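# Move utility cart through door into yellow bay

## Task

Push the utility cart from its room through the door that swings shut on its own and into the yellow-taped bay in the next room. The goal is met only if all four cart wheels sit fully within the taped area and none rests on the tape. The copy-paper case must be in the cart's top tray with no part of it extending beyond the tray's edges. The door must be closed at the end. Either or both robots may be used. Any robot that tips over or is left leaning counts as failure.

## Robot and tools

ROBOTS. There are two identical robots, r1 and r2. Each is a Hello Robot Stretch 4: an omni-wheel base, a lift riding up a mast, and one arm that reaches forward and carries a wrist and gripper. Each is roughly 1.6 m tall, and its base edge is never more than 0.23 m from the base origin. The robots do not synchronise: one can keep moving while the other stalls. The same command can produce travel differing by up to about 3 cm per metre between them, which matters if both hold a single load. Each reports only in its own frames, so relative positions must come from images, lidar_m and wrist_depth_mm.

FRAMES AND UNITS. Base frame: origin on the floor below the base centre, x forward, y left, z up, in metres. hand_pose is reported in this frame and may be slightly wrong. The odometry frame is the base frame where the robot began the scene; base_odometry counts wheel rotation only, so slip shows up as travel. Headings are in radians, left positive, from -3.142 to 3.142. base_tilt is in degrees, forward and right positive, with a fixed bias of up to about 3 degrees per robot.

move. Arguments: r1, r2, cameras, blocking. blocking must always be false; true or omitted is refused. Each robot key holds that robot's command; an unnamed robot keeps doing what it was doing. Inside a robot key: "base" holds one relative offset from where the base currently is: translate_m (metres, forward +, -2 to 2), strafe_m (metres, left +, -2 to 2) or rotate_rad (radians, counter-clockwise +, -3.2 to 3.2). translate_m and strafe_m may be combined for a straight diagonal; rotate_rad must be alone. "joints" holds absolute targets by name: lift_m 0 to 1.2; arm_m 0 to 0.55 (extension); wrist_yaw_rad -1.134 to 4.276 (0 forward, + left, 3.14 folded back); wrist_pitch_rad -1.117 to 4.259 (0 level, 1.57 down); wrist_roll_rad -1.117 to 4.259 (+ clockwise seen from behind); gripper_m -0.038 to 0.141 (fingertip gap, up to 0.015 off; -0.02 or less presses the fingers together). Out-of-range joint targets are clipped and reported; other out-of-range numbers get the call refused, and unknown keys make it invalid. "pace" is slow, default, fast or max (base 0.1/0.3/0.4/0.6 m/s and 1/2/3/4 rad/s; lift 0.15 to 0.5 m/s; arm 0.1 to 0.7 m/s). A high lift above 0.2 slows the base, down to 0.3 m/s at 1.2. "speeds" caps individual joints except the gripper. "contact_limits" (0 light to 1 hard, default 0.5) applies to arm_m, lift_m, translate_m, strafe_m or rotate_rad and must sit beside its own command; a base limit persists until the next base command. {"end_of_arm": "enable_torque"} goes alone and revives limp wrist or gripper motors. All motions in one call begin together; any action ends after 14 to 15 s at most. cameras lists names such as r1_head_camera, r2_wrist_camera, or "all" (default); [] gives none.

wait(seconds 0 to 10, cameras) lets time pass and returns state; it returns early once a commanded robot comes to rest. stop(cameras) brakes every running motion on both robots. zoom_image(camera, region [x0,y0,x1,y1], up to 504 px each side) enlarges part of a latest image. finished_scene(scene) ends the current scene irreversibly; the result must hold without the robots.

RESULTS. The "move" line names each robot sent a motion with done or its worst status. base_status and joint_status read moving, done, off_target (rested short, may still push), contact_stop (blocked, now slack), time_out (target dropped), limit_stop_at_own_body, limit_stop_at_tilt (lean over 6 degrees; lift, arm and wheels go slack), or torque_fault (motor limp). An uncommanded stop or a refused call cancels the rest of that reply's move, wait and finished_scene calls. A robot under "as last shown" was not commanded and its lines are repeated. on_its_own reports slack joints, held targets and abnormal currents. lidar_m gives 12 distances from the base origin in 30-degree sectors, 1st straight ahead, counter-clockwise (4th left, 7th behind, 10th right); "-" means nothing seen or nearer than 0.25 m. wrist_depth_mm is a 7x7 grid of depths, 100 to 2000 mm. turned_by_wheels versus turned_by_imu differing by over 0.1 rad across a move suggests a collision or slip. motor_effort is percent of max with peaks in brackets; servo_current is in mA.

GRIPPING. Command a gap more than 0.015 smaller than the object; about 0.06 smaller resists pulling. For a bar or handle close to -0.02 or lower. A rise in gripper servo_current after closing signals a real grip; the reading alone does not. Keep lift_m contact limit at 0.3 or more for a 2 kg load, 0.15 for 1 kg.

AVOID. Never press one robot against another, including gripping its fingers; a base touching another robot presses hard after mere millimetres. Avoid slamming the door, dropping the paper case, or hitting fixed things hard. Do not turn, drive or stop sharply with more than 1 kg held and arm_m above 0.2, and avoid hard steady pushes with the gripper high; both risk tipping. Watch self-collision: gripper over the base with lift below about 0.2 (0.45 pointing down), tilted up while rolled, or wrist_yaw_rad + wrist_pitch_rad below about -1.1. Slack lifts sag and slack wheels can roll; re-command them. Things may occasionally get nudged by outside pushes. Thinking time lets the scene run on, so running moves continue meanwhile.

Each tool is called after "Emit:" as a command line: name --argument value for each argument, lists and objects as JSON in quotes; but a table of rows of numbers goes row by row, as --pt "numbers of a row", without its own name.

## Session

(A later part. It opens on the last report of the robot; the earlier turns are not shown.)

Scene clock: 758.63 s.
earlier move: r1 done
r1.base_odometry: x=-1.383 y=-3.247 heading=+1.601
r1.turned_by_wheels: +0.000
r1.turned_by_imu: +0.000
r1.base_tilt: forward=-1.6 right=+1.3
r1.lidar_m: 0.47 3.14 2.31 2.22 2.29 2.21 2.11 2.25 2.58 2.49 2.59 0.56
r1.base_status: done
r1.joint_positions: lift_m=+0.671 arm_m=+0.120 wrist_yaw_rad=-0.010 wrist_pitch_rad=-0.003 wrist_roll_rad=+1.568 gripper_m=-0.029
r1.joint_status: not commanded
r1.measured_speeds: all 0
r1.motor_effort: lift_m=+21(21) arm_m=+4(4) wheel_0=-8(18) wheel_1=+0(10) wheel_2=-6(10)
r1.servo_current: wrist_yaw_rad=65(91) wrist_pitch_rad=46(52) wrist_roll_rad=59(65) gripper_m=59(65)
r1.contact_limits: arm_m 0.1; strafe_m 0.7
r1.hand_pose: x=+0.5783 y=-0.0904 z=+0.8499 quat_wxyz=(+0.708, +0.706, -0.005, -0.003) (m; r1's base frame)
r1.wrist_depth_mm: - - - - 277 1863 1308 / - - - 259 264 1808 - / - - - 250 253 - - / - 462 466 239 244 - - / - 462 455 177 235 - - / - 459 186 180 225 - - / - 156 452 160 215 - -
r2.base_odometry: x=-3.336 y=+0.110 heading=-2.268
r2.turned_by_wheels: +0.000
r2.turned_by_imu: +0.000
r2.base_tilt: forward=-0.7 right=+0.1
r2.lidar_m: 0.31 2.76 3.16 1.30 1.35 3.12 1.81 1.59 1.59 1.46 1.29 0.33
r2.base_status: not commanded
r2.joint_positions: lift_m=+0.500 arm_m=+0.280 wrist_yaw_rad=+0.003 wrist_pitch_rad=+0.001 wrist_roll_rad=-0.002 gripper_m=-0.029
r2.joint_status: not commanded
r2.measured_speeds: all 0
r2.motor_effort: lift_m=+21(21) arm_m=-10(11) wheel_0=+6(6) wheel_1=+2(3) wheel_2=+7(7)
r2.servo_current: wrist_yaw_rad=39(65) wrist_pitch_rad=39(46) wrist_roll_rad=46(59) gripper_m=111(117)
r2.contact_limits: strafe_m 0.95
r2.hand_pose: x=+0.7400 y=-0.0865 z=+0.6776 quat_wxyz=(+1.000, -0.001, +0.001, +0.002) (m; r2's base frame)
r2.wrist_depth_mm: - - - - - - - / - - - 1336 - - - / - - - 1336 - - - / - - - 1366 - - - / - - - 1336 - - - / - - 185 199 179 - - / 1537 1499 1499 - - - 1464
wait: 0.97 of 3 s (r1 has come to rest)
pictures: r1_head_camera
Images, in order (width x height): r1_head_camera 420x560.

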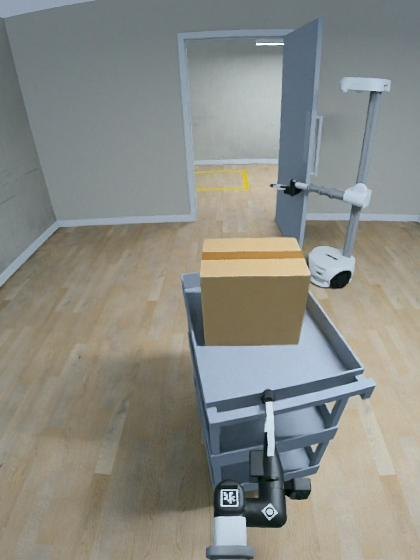

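Emit:
move --r1 '{"base":{"strafe_m":0.07},"contact_limits":{"strafe_m":0.7}}' --blocking false --cameras '[]'

Emit:
wait --seconds 3 --cameras '[]'

Emit:
move --r1 '{"base":{"translate_m":0.45},"contact_limits":{"translate_m":0.7}}' --blocking false --cameras '[]'

Emit:
wait --seconds 5 --cameras '["r1_head_camera"]'

Scene clock: 769.67 s.
move: r1 moving
r1.base_odometry: x=-1.420 y=-3.248 heading=+1.599
r1.turned_by_wheels: -0.002
r1.turned_by_imu: -0.003
r1.base_tilt: forward=-1.6 right=+1.3
r1.lidar_m: 0.49 3.10 2.30 2.18 2.28 2.20 2.13 2.26 2.63 2.51 2.62 0.56
r1.base_status: strafe_m moving
r1.joint_positions: lift_m=+0.671 arm_m=+0.120 wrist_yaw_rad=-0.010 wrist_pitch_rad=-0.003 wrist_roll_rad=+1.568 gripper_m=-0.029
r1.joint_status: not commanded
r1.measured_speeds: translate_m=+0.002 strafe_m=+0.140 rotate_rad=-0.009 lift_m=+0.000 arm_m=+0.000 wrist_yaw_rad=+0.000 wrist_pitch_rad=+0.000 wrist_roll_rad=+0.000
r1.motor_effort: lift_m=+21(21) arm_m=+4(4) wheel_0=-15(18) wheel_1=+5(7) wheel_2=-7(9)
r1.servo_current: wrist_yaw_rad=72(85) wrist_pitch_rad=46(46) wrist_roll_rad=72(72) gripper_m=59(59)
r1.contact_limits: arm_m 0.1; strafe_m 0.7
r1.hand_pose: x=+0.5783 y=-0.0904 z=+0.8499 quat_wxyz=(+0.708, +0.706, -0.005, -0.003) (m; r1's base frame)
r1.wrist_depth_mm: - - - - 268 1756 1308 / - - - 255 257 1808 - / - - 462 245 249 - - / - 459 462 238 239 - - / - 462 462 176 233 - - / - 462 186 180 225 - - / - 156 459 161 216 - -
r2: as last shown
r2.turned_by_imu: +0.002
r2.base_tilt: forward=-0.7 right=+0.0
r2.lidar_m: 0.32 2.71 3.15 1.31 1.33 3.07 1.82 1.58 1.61 1.46 1.27 0.35
r2.motor_effort: lift_m=+21(21) arm_m=-10(10) wheel_0=+6(6) wheel_1=+2(2) wheel_2=+7(7)
r2.servo_current: wrist_yaw_rad=59(59) wrist_pitch_rad=46(46) wrist_roll_rad=65(65) gripper_m=111(111)
r2.contact_limits: strafe_m 0.95
r2.wrist_depth_mm: - - - - - - - / - - - 1336 - - - / - - - 1336 - - - / - - - 1336 - - - / - - - 1308 - - - / - - 185 198 179 - - / 1537 1464 1464 - - - 1430
pictures: none
No camera images: "cameras" was empty.

Scene clock: 770.43 s.
earlier move: r1 done
r1.base_odometry: x=-1.453 y=-3.249 heading=+1.600
r1.turned_by_wheels: +0.001
r1.turned_by_imu: +0.001
r1.base_tilt: forward=-1.6 right=+1.3
r1.lidar_m: 0.50 3.04 2.25 2.14 2.25 2.23 2.11 2.26 2.64 2.56 2.66 0.53
r1.base_status: done
r1.joint_positions: lift_m=+0.671 arm_m=+0.120 wrist_yaw_rad=-0.007 wrist_pitch_rad=-0.003 wrist_roll_rad=+1.568 gripper_m=-0.029
r1.joint_status: not commanded
r1.measured_speeds: all 0
r1.motor_effort: lift_m=+21(21) arm_m=+4(4) wheel_0=-3(18) wheel_1=-1(7) wheel_2=-5(10)
r1.servo_current: wrist_yaw_rad=46(85) wrist_pitch_rad=46(52) wrist_roll_rad=46(72) gripper_m=59(59)
r1.contact_limits: arm_m 0.1; strafe_m 0.7
r1.hand_pose: x=+0.5787 y=-0.0894 z=+0.8499 quat_wxyz=(+0.708, +0.706, -0.003, -0.001) (m; r1's base frame)
r1.wrist_depth_mm: - - - 247 248 1808 - / - - - 242 243 1863 - / - 452 449 237 238 - - / - 459 455 234 234 - - / - 462 459 229 230 - - / - 473 199 181 227 - - / - 156 477 166 222 - -
r2.base_odometry: x=-3.336 y=+0.110 heading=-2.268
r2.turned_by_wheels: +0.000
r2.turned_by_imu: +0.000
r2.base_tilt: forward=-0.7 right=+0.0
r2.lidar_m: 0.34 2.72 3.15 1.32 1.34 3.12 1.85 1.59 1.59 1.48 1.28 0.34
r2.base_status: not commanded
r2.joint_positions: lift_m=+0.500 arm_m=+0.280 wrist_yaw_rad=+0.003 wrist_pitch_rad=+0.001 wrist_roll_rad=-0.002 gripper_m=-0.029
r2.joint_status: not commanded
r2.measured_speeds: all 0
r2.motor_effort: lift_m=+21(21) arm_m=-10(10) wheel_0=+6(6) wheel_1=+2(2) wheel_2=+7(8)
r2.servo_current: wrist_yaw_rad=46(59) wrist_pitch_rad=46(46) wrist_roll_rad=52(65) gripper_m=111(111)
r2.contact_limits: strafe_m 0.95
r2.hand_pose: x=+0.7400 y=-0.0865 z=+0.6776 quat_wxyz=(+1.000, -0.001, +0.001, +0.002) (m; r2's base frame)
r2.wrist_depth_mm: - - - - - - - / - - - 1336 - - - / - - - 1366 - - - / - - - 1366 - - - / - - - 1336 - - - / - - 185 198 179 - - / 1537 1464 1464 - - - 1464
wait: 0.77 of 3 s (r1 has come to rest)
pictures: none
No camera images: "cameras" was empty.

Scene clock: 770.93 s.
move: r1 moving
r1.base_odometry: x=-1.454 y=-3.218 heading=+1.600
r1.turned_by_wheels: +0.000
r1.turned_by_imu: +0.000
r1.base_tilt: forward=-1.6 right=+1.2
r1.lidar_m: 0.49 3.07 2.26 2.13 2.24 2.24 2.16 2.29 2.66 2.55 2.67 0.54
r1.base_status: translate_m moving
r1.joint_positions: lift_m=+0.671 arm_m=+0.120 wrist_yaw_rad=-0.007 wrist_pitch_rad=-0.003 wrist_roll_rad=+1.568 gripper_m=-0.029
r1.joint_status: not commanded
r1.measured_speeds: translate_m=+0.121 strafe_m=+0.000 rotate_rad=+0.004 lift_m=+0.000 arm_m=+0.000 wrist_yaw_rad=+0.007 wrist_pitch_rad=+0.000 wrist_roll_rad=+0.000
r1.motor_effort: lift_m=+21(21) arm_m=+4(4) wheel_0=+8(9) wheel_1=+6(8) wheel_2=-13(18)
r1.servo_current: wrist_yaw_rad=46(78) wrist_pitch_rad=39(46) wrist_roll_rad=26(72) gripper_m=46(65)
r1.contact_limits: arm_m 0.1; translate_m 0.7
r1.hand_pose: x=+0.5787 y=-0.0893 z=+0.8499 quat_wxyz=(+0.708, +0.706, -0.003, -0.001) (m; r1's base frame)
r1.wrist_depth_mm: - - - 243 246 1808 - / - - - 238 241 1863 - / - 445 449 236 236 - - / - 452 452 234 233 - - / - 466 459 229 229 - - / - 473 197 181 226 - - / - 156 477 167 223 - -
r2: as last shown
r2.base_tilt: forward=-0.7 right=+0.1
r2.lidar_m: 0.34 2.73 3.18 1.31 1.32 3.11 1.82 1.58 1.60 1.48 1.28 0.33
r2.motor_effort: lift_m=+21(21) arm_m=-10(10) wheel_0=+6(6) wheel_1=+2(3) wheel_2=+7(7)
r2.servo_current: wrist_yaw_rad=46(59) wrist_pitch_rad=39(46) wrist_roll_rad=52(52) gripper_m=117(117)
r2.contact_limits: strafe_m 0.95
r2.wrist_depth_mm: - - - - - - - / - - - 1366 - - - / - - - 1336 - - - / - - - 1336 - - - / - - - 1336 - - - / - - 185 199 179 - - / 1537 1430 1464 - - - 1464
pictures: none
No camera images: "cameras" was empty.

Scene clock: 773.43 s.
earlier move: r1 done
r1.base_odometry: x=-1.467 y=-2.799 heading=+1.601
r1.turned_by_wheels: +0.000
r1.turned_by_imu: +0.002
r1.base_tilt: forward=-1.6 right=+1.3
r1.lidar_m: 0.52 3.05 2.22 2.16 2.23 2.68 2.59 2.72 2.67 2.57 2.67 0.52
r1.base_status: done
r1.joint_positions: lift_m=+0.671 arm_m=+0.120 wrist_yaw_rad=+0.002 wrist_pitch_rad=-0.003 wrist_roll_rad=+1.568 gripper_m=-0.029
r1.joint_status: not commanded
r1.measured_speeds: all 0
r1.motor_effort: lift_m=+21(21) arm_m=-4(4) wheel_0=+3(16) wheel_1=+2(10) wheel_2=+3(18)
r1.servo_current: wrist_yaw_rad=39(78) wrist_pitch_rad=46(52) wrist_roll_rad=52(72) gripper_m=59(65)
r1.contact_limits: arm_m 0.1; translate_m 0.7
r1.hand_pose: x=+0.5795 y=-0.0869 z=+0.8500 quat_wxyz=(+0.708, +0.706, -0.001, +0.002) (m; r1's base frame)
r1.wrist_depth_mm: - - - 200 201 - - / - 404 404 207 207 - - / - 430 427 210 212 - - / - 455 449 214 217 - - / - - 480 162 224 831 - / - - 204 182 228 1808 - / - 156 - 138 236 1618 1281
r2.base_odometry: x=-3.336 y=+0.110 heading=-2.268
r2.turned_by_wheels: +0.000
r2.turned_by_imu: +0.000
r2.base_tilt: forward=-0.7 right=+0.0
r2.lidar_m: 0.32 2.71 3.16 0.92 1.16 3.10 1.82 1.60 1.59 1.46 1.28 0.34
r2.base_status: not commanded
r2.joint_positions: lift_m=+0.500 arm_m=+0.280 wrist_yaw_rad=+0.003 wrist_pitch_rad=+0.001 wrist_roll_rad=-0.002 gripper_m=-0.029
r2.joint_status: not commanded
r2.measured_speeds: all 0
r2.motor_effort: lift_m=+21(22) arm_m=-11(11) wheel_0=+6(6) wheel_1=+2(3) wheel_2=+7(8)
r2.servo_current: wrist_yaw_rad=46(59) wrist_pitch_rad=39(46) wrist_roll_rad=52(65) gripper_m=117(117)
r2.contact_limits: strafe_m 0.95
r2.hand_pose: x=+0.7400 y=-0.0865 z=+0.6776 quat_wxyz=(+1.000, -0.001, +0.001, +0.002) (m; r2's base frame)
r2.wrist_depth_mm: - - - - - - - / - - - 1336 - - - / - - - 1366 - - - / - - - 1336 - - - / - - - 1308 - - - / - - 185 199 179 - - / 1576 1464 1499 - - - 1397
wait: 2.50 of 5 s (r1 has come to rest)
pictures: r1_head_camera
Images, in order (width x height): r1_head_camera 420x560.

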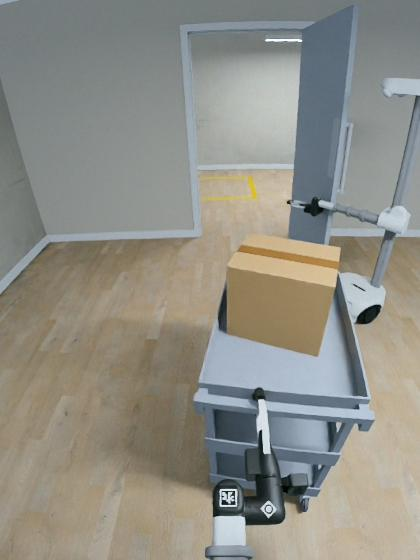

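Emit:
move --r1 '{"base":{"strafe_m":-0.22},"contact_limits":{"strafe_m":0.7}}' --blocking false --cameras '[]'

Emit:
wait --seconds 3 --cameras '["r1_head_camera"]'

Scene clock: 786.47 s.
move: r1 moving
r1.base_odometry: x=-1.431 y=-2.798 heading=+1.602
r1.turned_by_wheels: +0.001
r1.turned_by_imu: +0.000
r1.base_tilt: forward=-1.6 right=+1.2
r1.lidar_m: 0.53 3.08 2.30 2.19 2.29 2.66 2.57 2.74 2.60 2.52 2.65 0.53
r1.base_status: strafe_m moving
r1.joint_positions: lift_m=+0.671 arm_m=+0.120 wrist_yaw_rad=+0.004 wrist_pitch_rad=-0.003 wrist_roll_rad=+1.568 gripper_m=-0.029
r1.joint_status: not commanded
r1.measured_speeds: translate_m=+0.001 strafe_m=-0.141 rotate_rad=-0.007 lift_m=+0.000 arm_m=+0.000 wrist_yaw_rad=+0.002 wrist_pitch_rad=+0.000 wrist_roll_rad=+0.000
r1.motor_effort: lift_m=+21(21) arm_m=+0(4) wheel_0=+18(19) wheel_1=-6(7) wheel_2=+2(2)
r1.servo_current: wrist_yaw_rad=52(59) wrist_pitch_rad=46(52) wrist_roll_rad=52(59) gripper_m=52(52)
r1.contact_limits: arm_m 0.1; strafe_m 0.7
r1.hand_pose: x=+0.5796 y=-0.0863 z=+0.8500 quat_wxyz=(+0.708, +0.706, +0.000, +0.003) (m; r1's base frame)
r1.wrist_depth_mm: - - - 200 202 - - / - 404 399 207 207 - - / - 430 424 208 212 - - / - 455 445 217 217 - - / - 488 477 162 224 - - / - - 204 182 227 1863 - / - 156 - 158 236 1708 1281
r2: as last shown
r2.turned_by_imu: +0.002
r2.base_tilt: forward=-0.6 right=+0.1
r2.lidar_m: 0.31 2.74 3.18 0.96 1.12 3.10 1.85 1.59 1.61 1.46 1.29 0.35
r2.motor_effort: lift_m=+21(21) arm_m=-11(11) wheel_0=+6(6) wheel_1=+2(2) wheel_2=+7(7)
r2.servo_current: wrist_yaw_rad=52(59) wrist_pitch_rad=39(46) wrist_roll_rad=46(59) gripper_m=111(111)
r2.contact_limits: strafe_m 0.95
r2.wrist_depth_mm: - - - - - - - / - - - 1336 - - - / - - - 1308 - - - / - - - 1366 - - - / - - - 1336 - - - / - - 185 198 179 - - / 1537 1430 1464 - - - 1430
pictures: none
No camera images: "cameras" was empty.

Scene clock: 788.00 s.
earlier move: r1 done
r1.base_odometry: x=-1.247 y=-2.792 heading=+1.601
r1.turned_by_wheels: +0.000
r1.turned_by_imu: +0.001
r1.base_tilt: forward=-1.6 right=+1.2
r1.lidar_m: 0.49 3.33 2.46 2.38 2.47 2.67 2.56 2.74 2.42 2.34 2.46 0.56
r1.base_status: done
r1.joint_positions: lift_m=+0.671 arm_m=+0.120 wrist_yaw_rad=+0.007 wrist_pitch_rad=-0.003 wrist_roll_rad=+1.568 gripper_m=-0.029
r1.joint_status: not commanded
r1.measured_speeds: all 0
r1.motor_effort: lift_m=+21(21) arm_m=-4(4) wheel_0=+1(19) wheel_1=-1(7) wheel_2=+6(9)
r1.servo_current: wrist_yaw_rad=72(72) wrist_pitch_rad=46(52) wrist_roll_rad=52(65) gripper_m=46(59)
r1.contact_limits: arm_m 0.1; strafe_m 0.7
r1.hand_pose: x=+0.5799 y=-0.0854 z=+0.8500 quat_wxyz=(+0.708, +0.706, +0.001, +0.004) (m; r1's base frame)
r1.wrist_depth_mm: - - - 239 241 1397 1281 / - - - 236 238 1537 - / - - - 235 236 - - / - 445 442 232 234 - - / - 455 455 230 231 - - / - 469 187 183 229 - - / - 156 473 - 226 - -
r2.base_odometry: x=-3.336 y=+0.110 heading=-2.268
r2.turned_by_wheels: +0.000
r2.turned_by_imu: +0.000
r2.base_tilt: forward=-0.7 right=+0.1
r2.lidar_m: 0.32 2.71 3.15 0.85 0.98 3.07 1.84 1.59 1.56 1.48 1.26 0.35
r2.base_status: not commanded
r2.joint_positions: lift_m=+0.500 arm_m=+0.280 wrist_yaw_rad=+0.003 wrist_pitch_rad=+0.001 wrist_roll_rad=-0.002 gripper_m=-0.029
r2.joint_status: not commanded
r2.measured_speeds: all 0
r2.motor_effort: lift_m=+21(21) arm_m=-10(11) wheel_0=+6(6) wheel_1=+2(3) wheel_2=+7(8)
r2.servo_current: wrist_yaw_rad=52(65) wrist_pitch_rad=39(46) wrist_roll_rad=46(59) gripper_m=111(117)
r2.contact_limits: strafe_m 0.95
r2.hand_pose: x=+0.7400 y=-0.0865 z=+0.6776 quat_wxyz=(+1.000, -0.001, +0.001, +0.002) (m; r2's base frame)
r2.wrist_depth_mm: - - - - - - - / - - - 1336 - - - / - - - 1366 - - - / - - - 1336 - - - / - - - 1366 - - - / - - 185 199 179 - - / 1499 1397 1464 - - - 1430
wait: 1.53 of 3 s (r1 has come to rest)
pictures: r1_head_camera
Images, in order (width x height): r1_head_camera 420x560.

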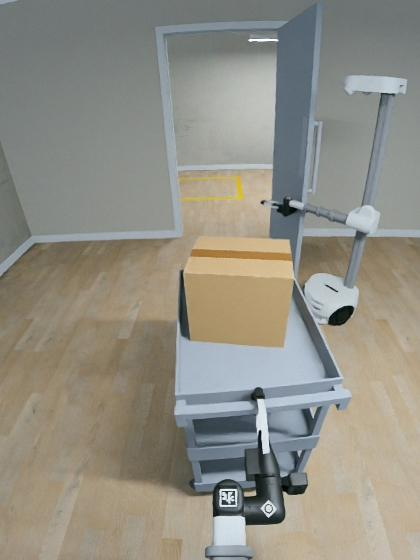

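Emit:
move --r1 '{"base":{"translate_m":0.4},"contact_limits":{"translate_m":0.7}}' --blocking false --cameras '[]'

Emit:
wait --seconds 5 --cameras '["r1_head_camera"]'

Scene clock: 793.93 s.
move: r1 moving
r1.base_odometry: x=-1.248 y=-2.761 heading=+1.601
r1.turned_by_wheels: +0.000
r1.turned_by_imu: -0.001
r1.base_tilt: forward=-1.6 right=+1.3
r1.lidar_m: 0.47 3.29 2.47 2.37 2.47 2.70 2.61 2.77 2.43 2.35 2.45 0.54
r1.base_status: translate_m moving
r1.joint_positions: lift_m=+0.671 arm_m=+0.120 wrist_yaw_rad=-0.005 wrist_pitch_rad=-0.003 wrist_roll_rad=+1.568 gripper_m=-0.029
r1.joint_status: not commanded
r1.measured_speeds: translate_m=+0.120 strafe_m=-0.001 rotate_rad=-0.010 lift_m=+0.000 arm_m=+0.000 wrist_yaw_rad=-0.073 wrist_pitch_rad=+0.000 wrist_roll_rad=+0.000
r1.motor_effort: lift_m=+21(21) arm_m=+4(4) wheel_0=+10(14) wheel_1=+5(9) wheel_2=-17(17)
r1.servo_current: wrist_yaw_rad=39(59) wrist_pitch_rad=46(52) wrist_roll_rad=52(65) gripper_m=52(52)
r1.contact_limits: arm_m 0.1; translate_m 0.7
r1.hand_pose: x=+0.5788 y=-0.0888 z=+0.8500 quat_wxyz=(+0.708, +0.706, -0.003, +0.000) (m; r1's base frame)
r1.wrist_depth_mm: - - - 253 252 1397 1255 / - - - 246 247 1464 - / - - - 241 241 1808 - / - 445 442 233 235 - - / - 449 442 229 230 - - / - 452 186 181 225 - - / - 151 455 166 218 - -
r2: as last shown
r2.turned_by_imu: +0.001
r2.base_tilt: forward=-0.6 right=+0.0
r2.lidar_m: 0.32 2.73 3.16 0.84 1.04 3.14 1.85 1.58 1.60 1.44 1.26 0.34
r2.motor_effort: lift_m=+21(21) arm_m=-10(10) wheel_0=+6(6) wheel_1=+2(3) wheel_2=+7(7)
r2.servo_current: wrist_yaw_rad=52(65) wrist_pitch_rad=46(46) wrist_roll_rad=52(65) gripper_m=104(117)
r2.contact_limits: strafe_m 0.95
r2.wrist_depth_mm: - - - - - - - / - - - 1336 - - - / - - - 1366 - - - / - - - 1336 - - - / - - - 1281 - - - / - - 185 198 179 - - / 1537 1397 1499 - - - 1464
pictures: none
No camera images: "cameras" was empty.

Scene clock: 796.27 s.
earlier move: r1 done
r1.base_odometry: x=-1.259 y=-2.393 heading=+1.601
r1.turned_by_wheels: +0.000
r1.turned_by_imu: -0.004
r1.base_tilt: forward=-1.6 right=+1.3
r1.lidar_m: 0.51 2.92 2.47 2.37 2.46 3.08 2.99 3.14 2.44 2.33 2.45 0.53
r1.base_status: done
r1.joint_positions: lift_m=+0.671 arm_m=+0.120 wrist_yaw_rad=-0.012 wrist_pitch_rad=-0.003 wrist_roll_rad=+1.568 gripper_m=-0.029
r1.joint_status: not commanded
r1.measured_speeds: all 0
r1.motor_effort: lift_m=+21(21) arm_m=-4(4) wheel_0=-2(14) wheel_1=+0(9) wheel_2=-4(22)
r1.servo_current: wrist_yaw_rad=72(91) wrist_pitch_rad=46(52) wrist_roll_rad=33(65) gripper_m=46(59)
r1.contact_limits: arm_m 0.1; translate_m 0.7
r1.hand_pose: x=+0.5782 y=-0.0910 z=+0.8500 quat_wxyz=(+0.708, +0.706, -0.006, -0.003) (m; r1's base frame)
r1.wrist_depth_mm: - - - 223 223 1336 - / - - - 224 224 1808 - / - 424 430 225 225 - - / - 442 439 226 227 - - / - 462 459 227 228 - - / - 477 189 182 227 - - / - 156 492 158 229 - -
r2.base_odometry: x=-3.336 y=+0.110 heading=-2.268
r2.turned_by_wheels: +0.000
r2.turned_by_imu: +0.000
r2.base_tilt: forward=-0.6 right=+0.1
r2.lidar_m: 0.32 2.72 0.65 0.50 0.84 3.10 1.81 1.59 1.59 1.46 1.25 0.35
r2.base_status: not commanded
r2.joint_positions: lift_m=+0.500 arm_m=+0.280 wrist_yaw_rad=+0.003 wrist_pitch_rad=+0.001 wrist_roll_rad=-0.002 gripper_m=-0.029
r2.joint_status: not commanded
r2.measured_speeds: all 0
r2.motor_effort: lift_m=+21(21) arm_m=-10(11) wheel_0=+6(7) wheel_1=+2(3) wheel_2=+7(8)
r2.servo_current: wrist_yaw_rad=46(65) wrist_pitch_rad=39(46) wrist_roll_rad=52(65) gripper_m=111(117)
r2.contact_limits: strafe_m 0.95
r2.hand_pose: x=+0.7400 y=-0.0865 z=+0.6776 quat_wxyz=(+1.000, -0.001, +0.001, +0.002) (m; r2's base frame)
r2.wrist_depth_mm: - - - - - - - / - - - 1336 - - - / - - - 1336 - - - / - - - 1366 - - - / - - - 1336 - - - / - - 185 198 179 - - / 1576 1464 1464 - - - 1430
wait: 2.33 of 5 s (r1 has come to rest)
pictures: r1_head_camera
Images, in order (width x height): r1_head_camera 420x560.

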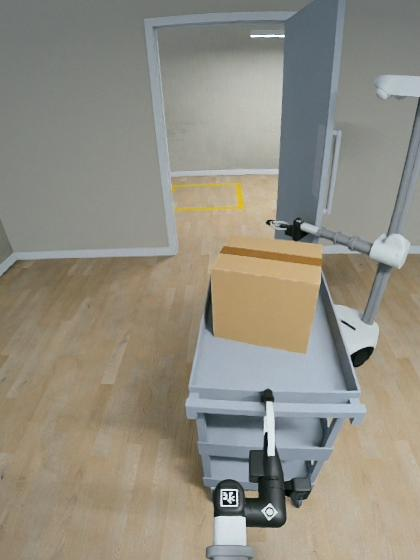

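Emit:
move --r2 '{"joints":{"lift_m":0.95},"pace":"slow"}' --r1 '{"base":{"strafe_m":-0.12},"contact_limits":{"strafe_m":0.7}}' --blocking false --cameras '[]'

Emit:
wait --seconds 4 --cameras '[]'

Emit:
wait --seconds 4 --cameras '["r1_head_camera","r2_head_camera"]'

Scene clock: 809.83 s.
move: r1 moving; r2 moving
r1.base_odometry: x=-1.223 y=-2.392 heading=+1.601
r1.turned_by_wheels: +0.001
r1.turned_by_imu: +0.000
r1.base_tilt: forward=-1.6 right=+1.2
r1.lidar_m: 0.51 2.92 2.50 2.39 2.48 3.06 3.01 3.12 2.43 2.31 2.41 0.53
r1.base_status: strafe_m moving
r1.joint_positions: lift_m=+0.671 arm_m=+0.120 wrist_yaw_rad=+0.002 wrist_pitch_rad=-0.003 wrist_roll_rad=+1.568 gripper_m=-0.029
r1.joint_status: not commanded
r1.measured_speeds: translate_m=+0.002 strafe_m=-0.141 rotate_rad=+0.007 lift_m=+0.000 arm_m=+0.000 wrist_yaw_rad=+0.084 wrist_pitch_rad=+0.000 wrist_roll_rad=+0.000
r1.motor_effort: lift_m=+21(21) arm_m=+2(4) wheel_0=+15(15) wheel_1=-5(10) wheel_2=-1(4)
r1.servo_current: wrist_yaw_rad=52(91) wrist_pitch_rad=46(52) wrist_roll_rad=52(59) gripper_m=52(59)
r1.contact_limits: arm_m 0.1; strafe_m 0.7
r1.hand_pose: x=+0.5794 y=-0.0869 z=+0.8500 quat_wxyz=(+0.708, +0.706, -0.001, +0.002) (m; r1's base frame)
r1.wrist_depth_mm: - - - 211 212 1255 - / - - 1537 215 215 - - / - 421 421 218 220 - - / - 445 442 220 221 - - / - 469 459 224 225 - - / - - 205 182 228 1863 - / - 156 - 157 232 1576 -
r2.base_odometry: x=-3.336 y=+0.110 heading=-2.268
r2.turned_by_wheels: +0.000
r2.turned_by_imu: +0.002
r2.base_tilt: forward=-0.7 right=+0.0
r2.lidar_m: 0.33 2.75 0.65 0.50 0.82 3.09 1.84 1.58 1.59 1.47 1.27 0.33
r2.base_status: not commanded
r2.joint_positions: lift_m=+0.525 arm_m=+0.280 wrist_yaw_rad=+0.003 wrist_pitch_rad=+0.001 wrist_roll_rad=-0.002 gripper_m=-0.029
r2.joint_status: lift_m moving
r2.measured_speeds: translate_m=+0.000 strafe_m=+0.000 rotate_rad=+0.000 lift_m=+0.097 arm_m=+0.000 wrist_yaw_rad=+0.000 wrist_pitch_rad=+0.000 wrist_roll_rad=+0.000
r2.motor_effort: lift_m=+24(28) arm_m=-10(10) wheel_0=+6(6) wheel_1=+2(2) wheel_2=+7(8)
r2.servo_current: wrist_yaw_rad=46(52) wrist_pitch_rad=39(46) wrist_roll_rad=52(65) gripper_m=104(117)
r2.contact_limits: strafe_m 0.95
r2.hand_pose: x=+0.7399 y=-0.0865 z=+0.7028 quat_wxyz=(+1.000, -0.001, +0.001, +0.002) (m; r2's base frame)
r2.wrist_depth_mm: - - - - - - - / - - - 1336 - - - / - - - 1366 - - - / - - - 1366 - - - / - - - 1336 - - - / - - 185 198 179 - - / 1576 1499 1366 - - - 1499
pictures: none
No camera images: "cameras" was empty.

Scene clock: 810.93 s.
earlier move: r1 done; r2 moving
r1.base_odometry: x=-1.139 y=-2.389 heading=+1.601
r1.turned_by_wheels: +0.000
r1.turned_by_imu: +0.000
r1.base_tilt: forward=-1.6 right=+1.3
r1.lidar_m: 0.49 0.55 2.58 2.49 2.58 3.10 3.00 3.13 2.31 2.23 2.34 0.55
r1.base_status: done
r1.joint_positions: lift_m=+0.671 arm_m=+0.120 wrist_yaw_rad=+0.006 wrist_pitch_rad=-0.003 wrist_roll_rad=+1.568 gripper_m=-0.029
r1.joint_status: not commanded
r1.measured_speeds: all 0
r1.motor_effort: lift_m=+21(21) arm_m=-1(4) wheel_0=+4(17) wheel_1=-1(10) wheel_2=+4(4)
r1.servo_current: wrist_yaw_rad=72(91) wrist_pitch_rad=39(52) wrist_roll_rad=52(59) gripper_m=52(59)
r1.contact_limits: arm_m 0.1; strafe_m 0.7
r1.hand_pose: x=+0.5798 y=-0.0857 z=+0.8500 quat_wxyz=(+0.708, +0.706, +0.001, +0.003) (m; r1's base frame)
r1.wrist_depth_mm: - - - 226 225 1255 991 / - - - - 226 1708 - / - 621 469 168 228 - - / - 439 436 168 227 - - / - 455 452 169 229 - - / - 473 189 183 229 - - / - 156 488 158 230 - -
r2.base_odometry: x=-3.336 y=+0.110 heading=-2.268
r2.turned_by_wheels: +0.000
r2.turned_by_imu: +0.000
r2.base_tilt: forward=-0.7 right=+0.0
r2.lidar_m: 0.32 2.75 0.60 0.48 0.76 3.11 1.83 1.60 1.57 1.47 1.26 0.35
r2.base_status: not commanded
r2.joint_positions: lift_m=+0.684 arm_m=+0.280 wrist_yaw_rad=+0.003 wrist_pitch_rad=+0.001 wrist_roll_rad=-0.002 gripper_m=-0.029
r2.joint_status: lift_m moving
r2.measured_speeds: translate_m=+0.000 strafe_m=+0.000 rotate_rad=+0.000 lift_m=+0.150 arm_m=+0.000 wrist_yaw_rad=+0.000 wrist_pitch_rad=+0.000 wrist_roll_rad=+0.000
r2.motor_effort: lift_m=+23(28) arm_m=-10(10) wheel_0=+6(6) wheel_1=+3(3) wheel_2=+7(8)
r2.servo_current: wrist_yaw_rad=33(65) wrist_pitch_rad=46(52) wrist_roll_rad=59(65) gripper_m=117(117)
r2.contact_limits: strafe_m 0.95
r2.hand_pose: x=+0.7399 y=-0.0865 z=+0.8618 quat_wxyz=(+1.000, -0.001, +0.001, +0.002) (m; r2's base frame)
r2.wrist_depth_mm: - - - - - - - / - - - 1366 - - - / - - - 1336 - - - / - - - 1336 - - - / - - - 1308 - - - / - - 185 198 179 - - / 1921 1808 - - - - 1756
wait: 1.10 of 4 s (r1 has come to rest)
pictures: none
No camera images: "cameras" was empty.

Scene clock: 813.37 s.
earlier move: r2 done
r1.base_odometry: x=-1.139 y=-2.389 heading=+1.601
r1.turned_by_wheels: +0.000
r1.turned_by_imu: +0.000
r1.base_tilt: forward=-1.6 right=+1.3
r1.lidar_m: 0.50 0.54 2.58 2.49 2.59 3.09 2.99 3.13 2.30 2.23 2.32 0.53
r1.base_status: done
r1.joint_positions: lift_m=+0.671 arm_m=+0.120 wrist_yaw_rad=+0.006 wrist_pitch_rad=-0.003 wrist_roll_rad=+1.568 gripper_m=-0.029
r1.joint_status: not commanded
r1.measured_speeds: all 0
r1.motor_effort: lift_m=+21(21) arm_m=-3(4) wheel_0=+3(17) wheel_1=+0(10) wheel_2=+4(4)
r1.servo_current: wrist_yaw_rad=46(91) wrist_pitch_rad=46(52) wrist_roll_rad=59(72) gripper_m=52(59)
r1.contact_limits: arm_m 0.1; strafe_m 0.7
r1.hand_pose: x=+0.5798 y=-0.0857 z=+0.8500 quat_wxyz=(+0.708, +0.706, +0.001, +0.003) (m; r1's base frame)
r1.wrist_depth_mm: - - - 226 225 1281 991 / - - - - 227 1708 - / - 627 469 168 227 - - / - 436 436 168 227 - - / - 452 452 169 229 - - / - 473 188 183 229 - - / - 156 488 158 229 - -
r2.base_odometry: x=-3.336 y=+0.110 heading=-2.268
r2.turned_by_wheels: +0.000
r2.turned_by_imu: +0.000
r2.base_tilt: forward=-0.6 right=+0.1
r2.lidar_m: 0.31 2.72 0.62 0.48 0.78 3.12 1.80 1.58 1.60 1.48 1.28 0.33
r2.base_status: not commanded
r2.joint_positions: lift_m=+0.950 arm_m=+0.280 wrist_yaw_rad=+0.003 wrist_pitch_rad=+0.001 wrist_roll_rad=-0.002 gripper_m=-0.029
r2.joint_status: all done
r2.measured_speeds: all 0
r2.motor_effort: lift_m=+23(28) arm_m=-9(10) wheel_0=+6(6) wheel_1=+2(3) wheel_2=+7(8)
r2.servo_current: wrist_yaw_rad=46(65) wrist_pitch_rad=39(52) wrist_roll_rad=46(65) gripper_m=104(117)
r2.contact_limits: strafe_m 0.95
r2.hand_pose: x=+0.7399 y=-0.0865 z=+1.1275 quat_wxyz=(+1.000, -0.001, +0.001, +0.002) (m; r2's base frame)
r2.wrist_depth_mm: - - - - - - - / - - - 1308 - - - / - - - 1336 - - - / - - - 1366 - - - / - - - 1308 - - - / - - 185 200 179 - - / - - - - - - -
wait: 2.43 of 4 s (r2 has come to rest)
pictures: r1_head_camera, r2_head_camera
Images, in order (width x height): r1_head_camera 420x560, r2_head_camera 420x560.

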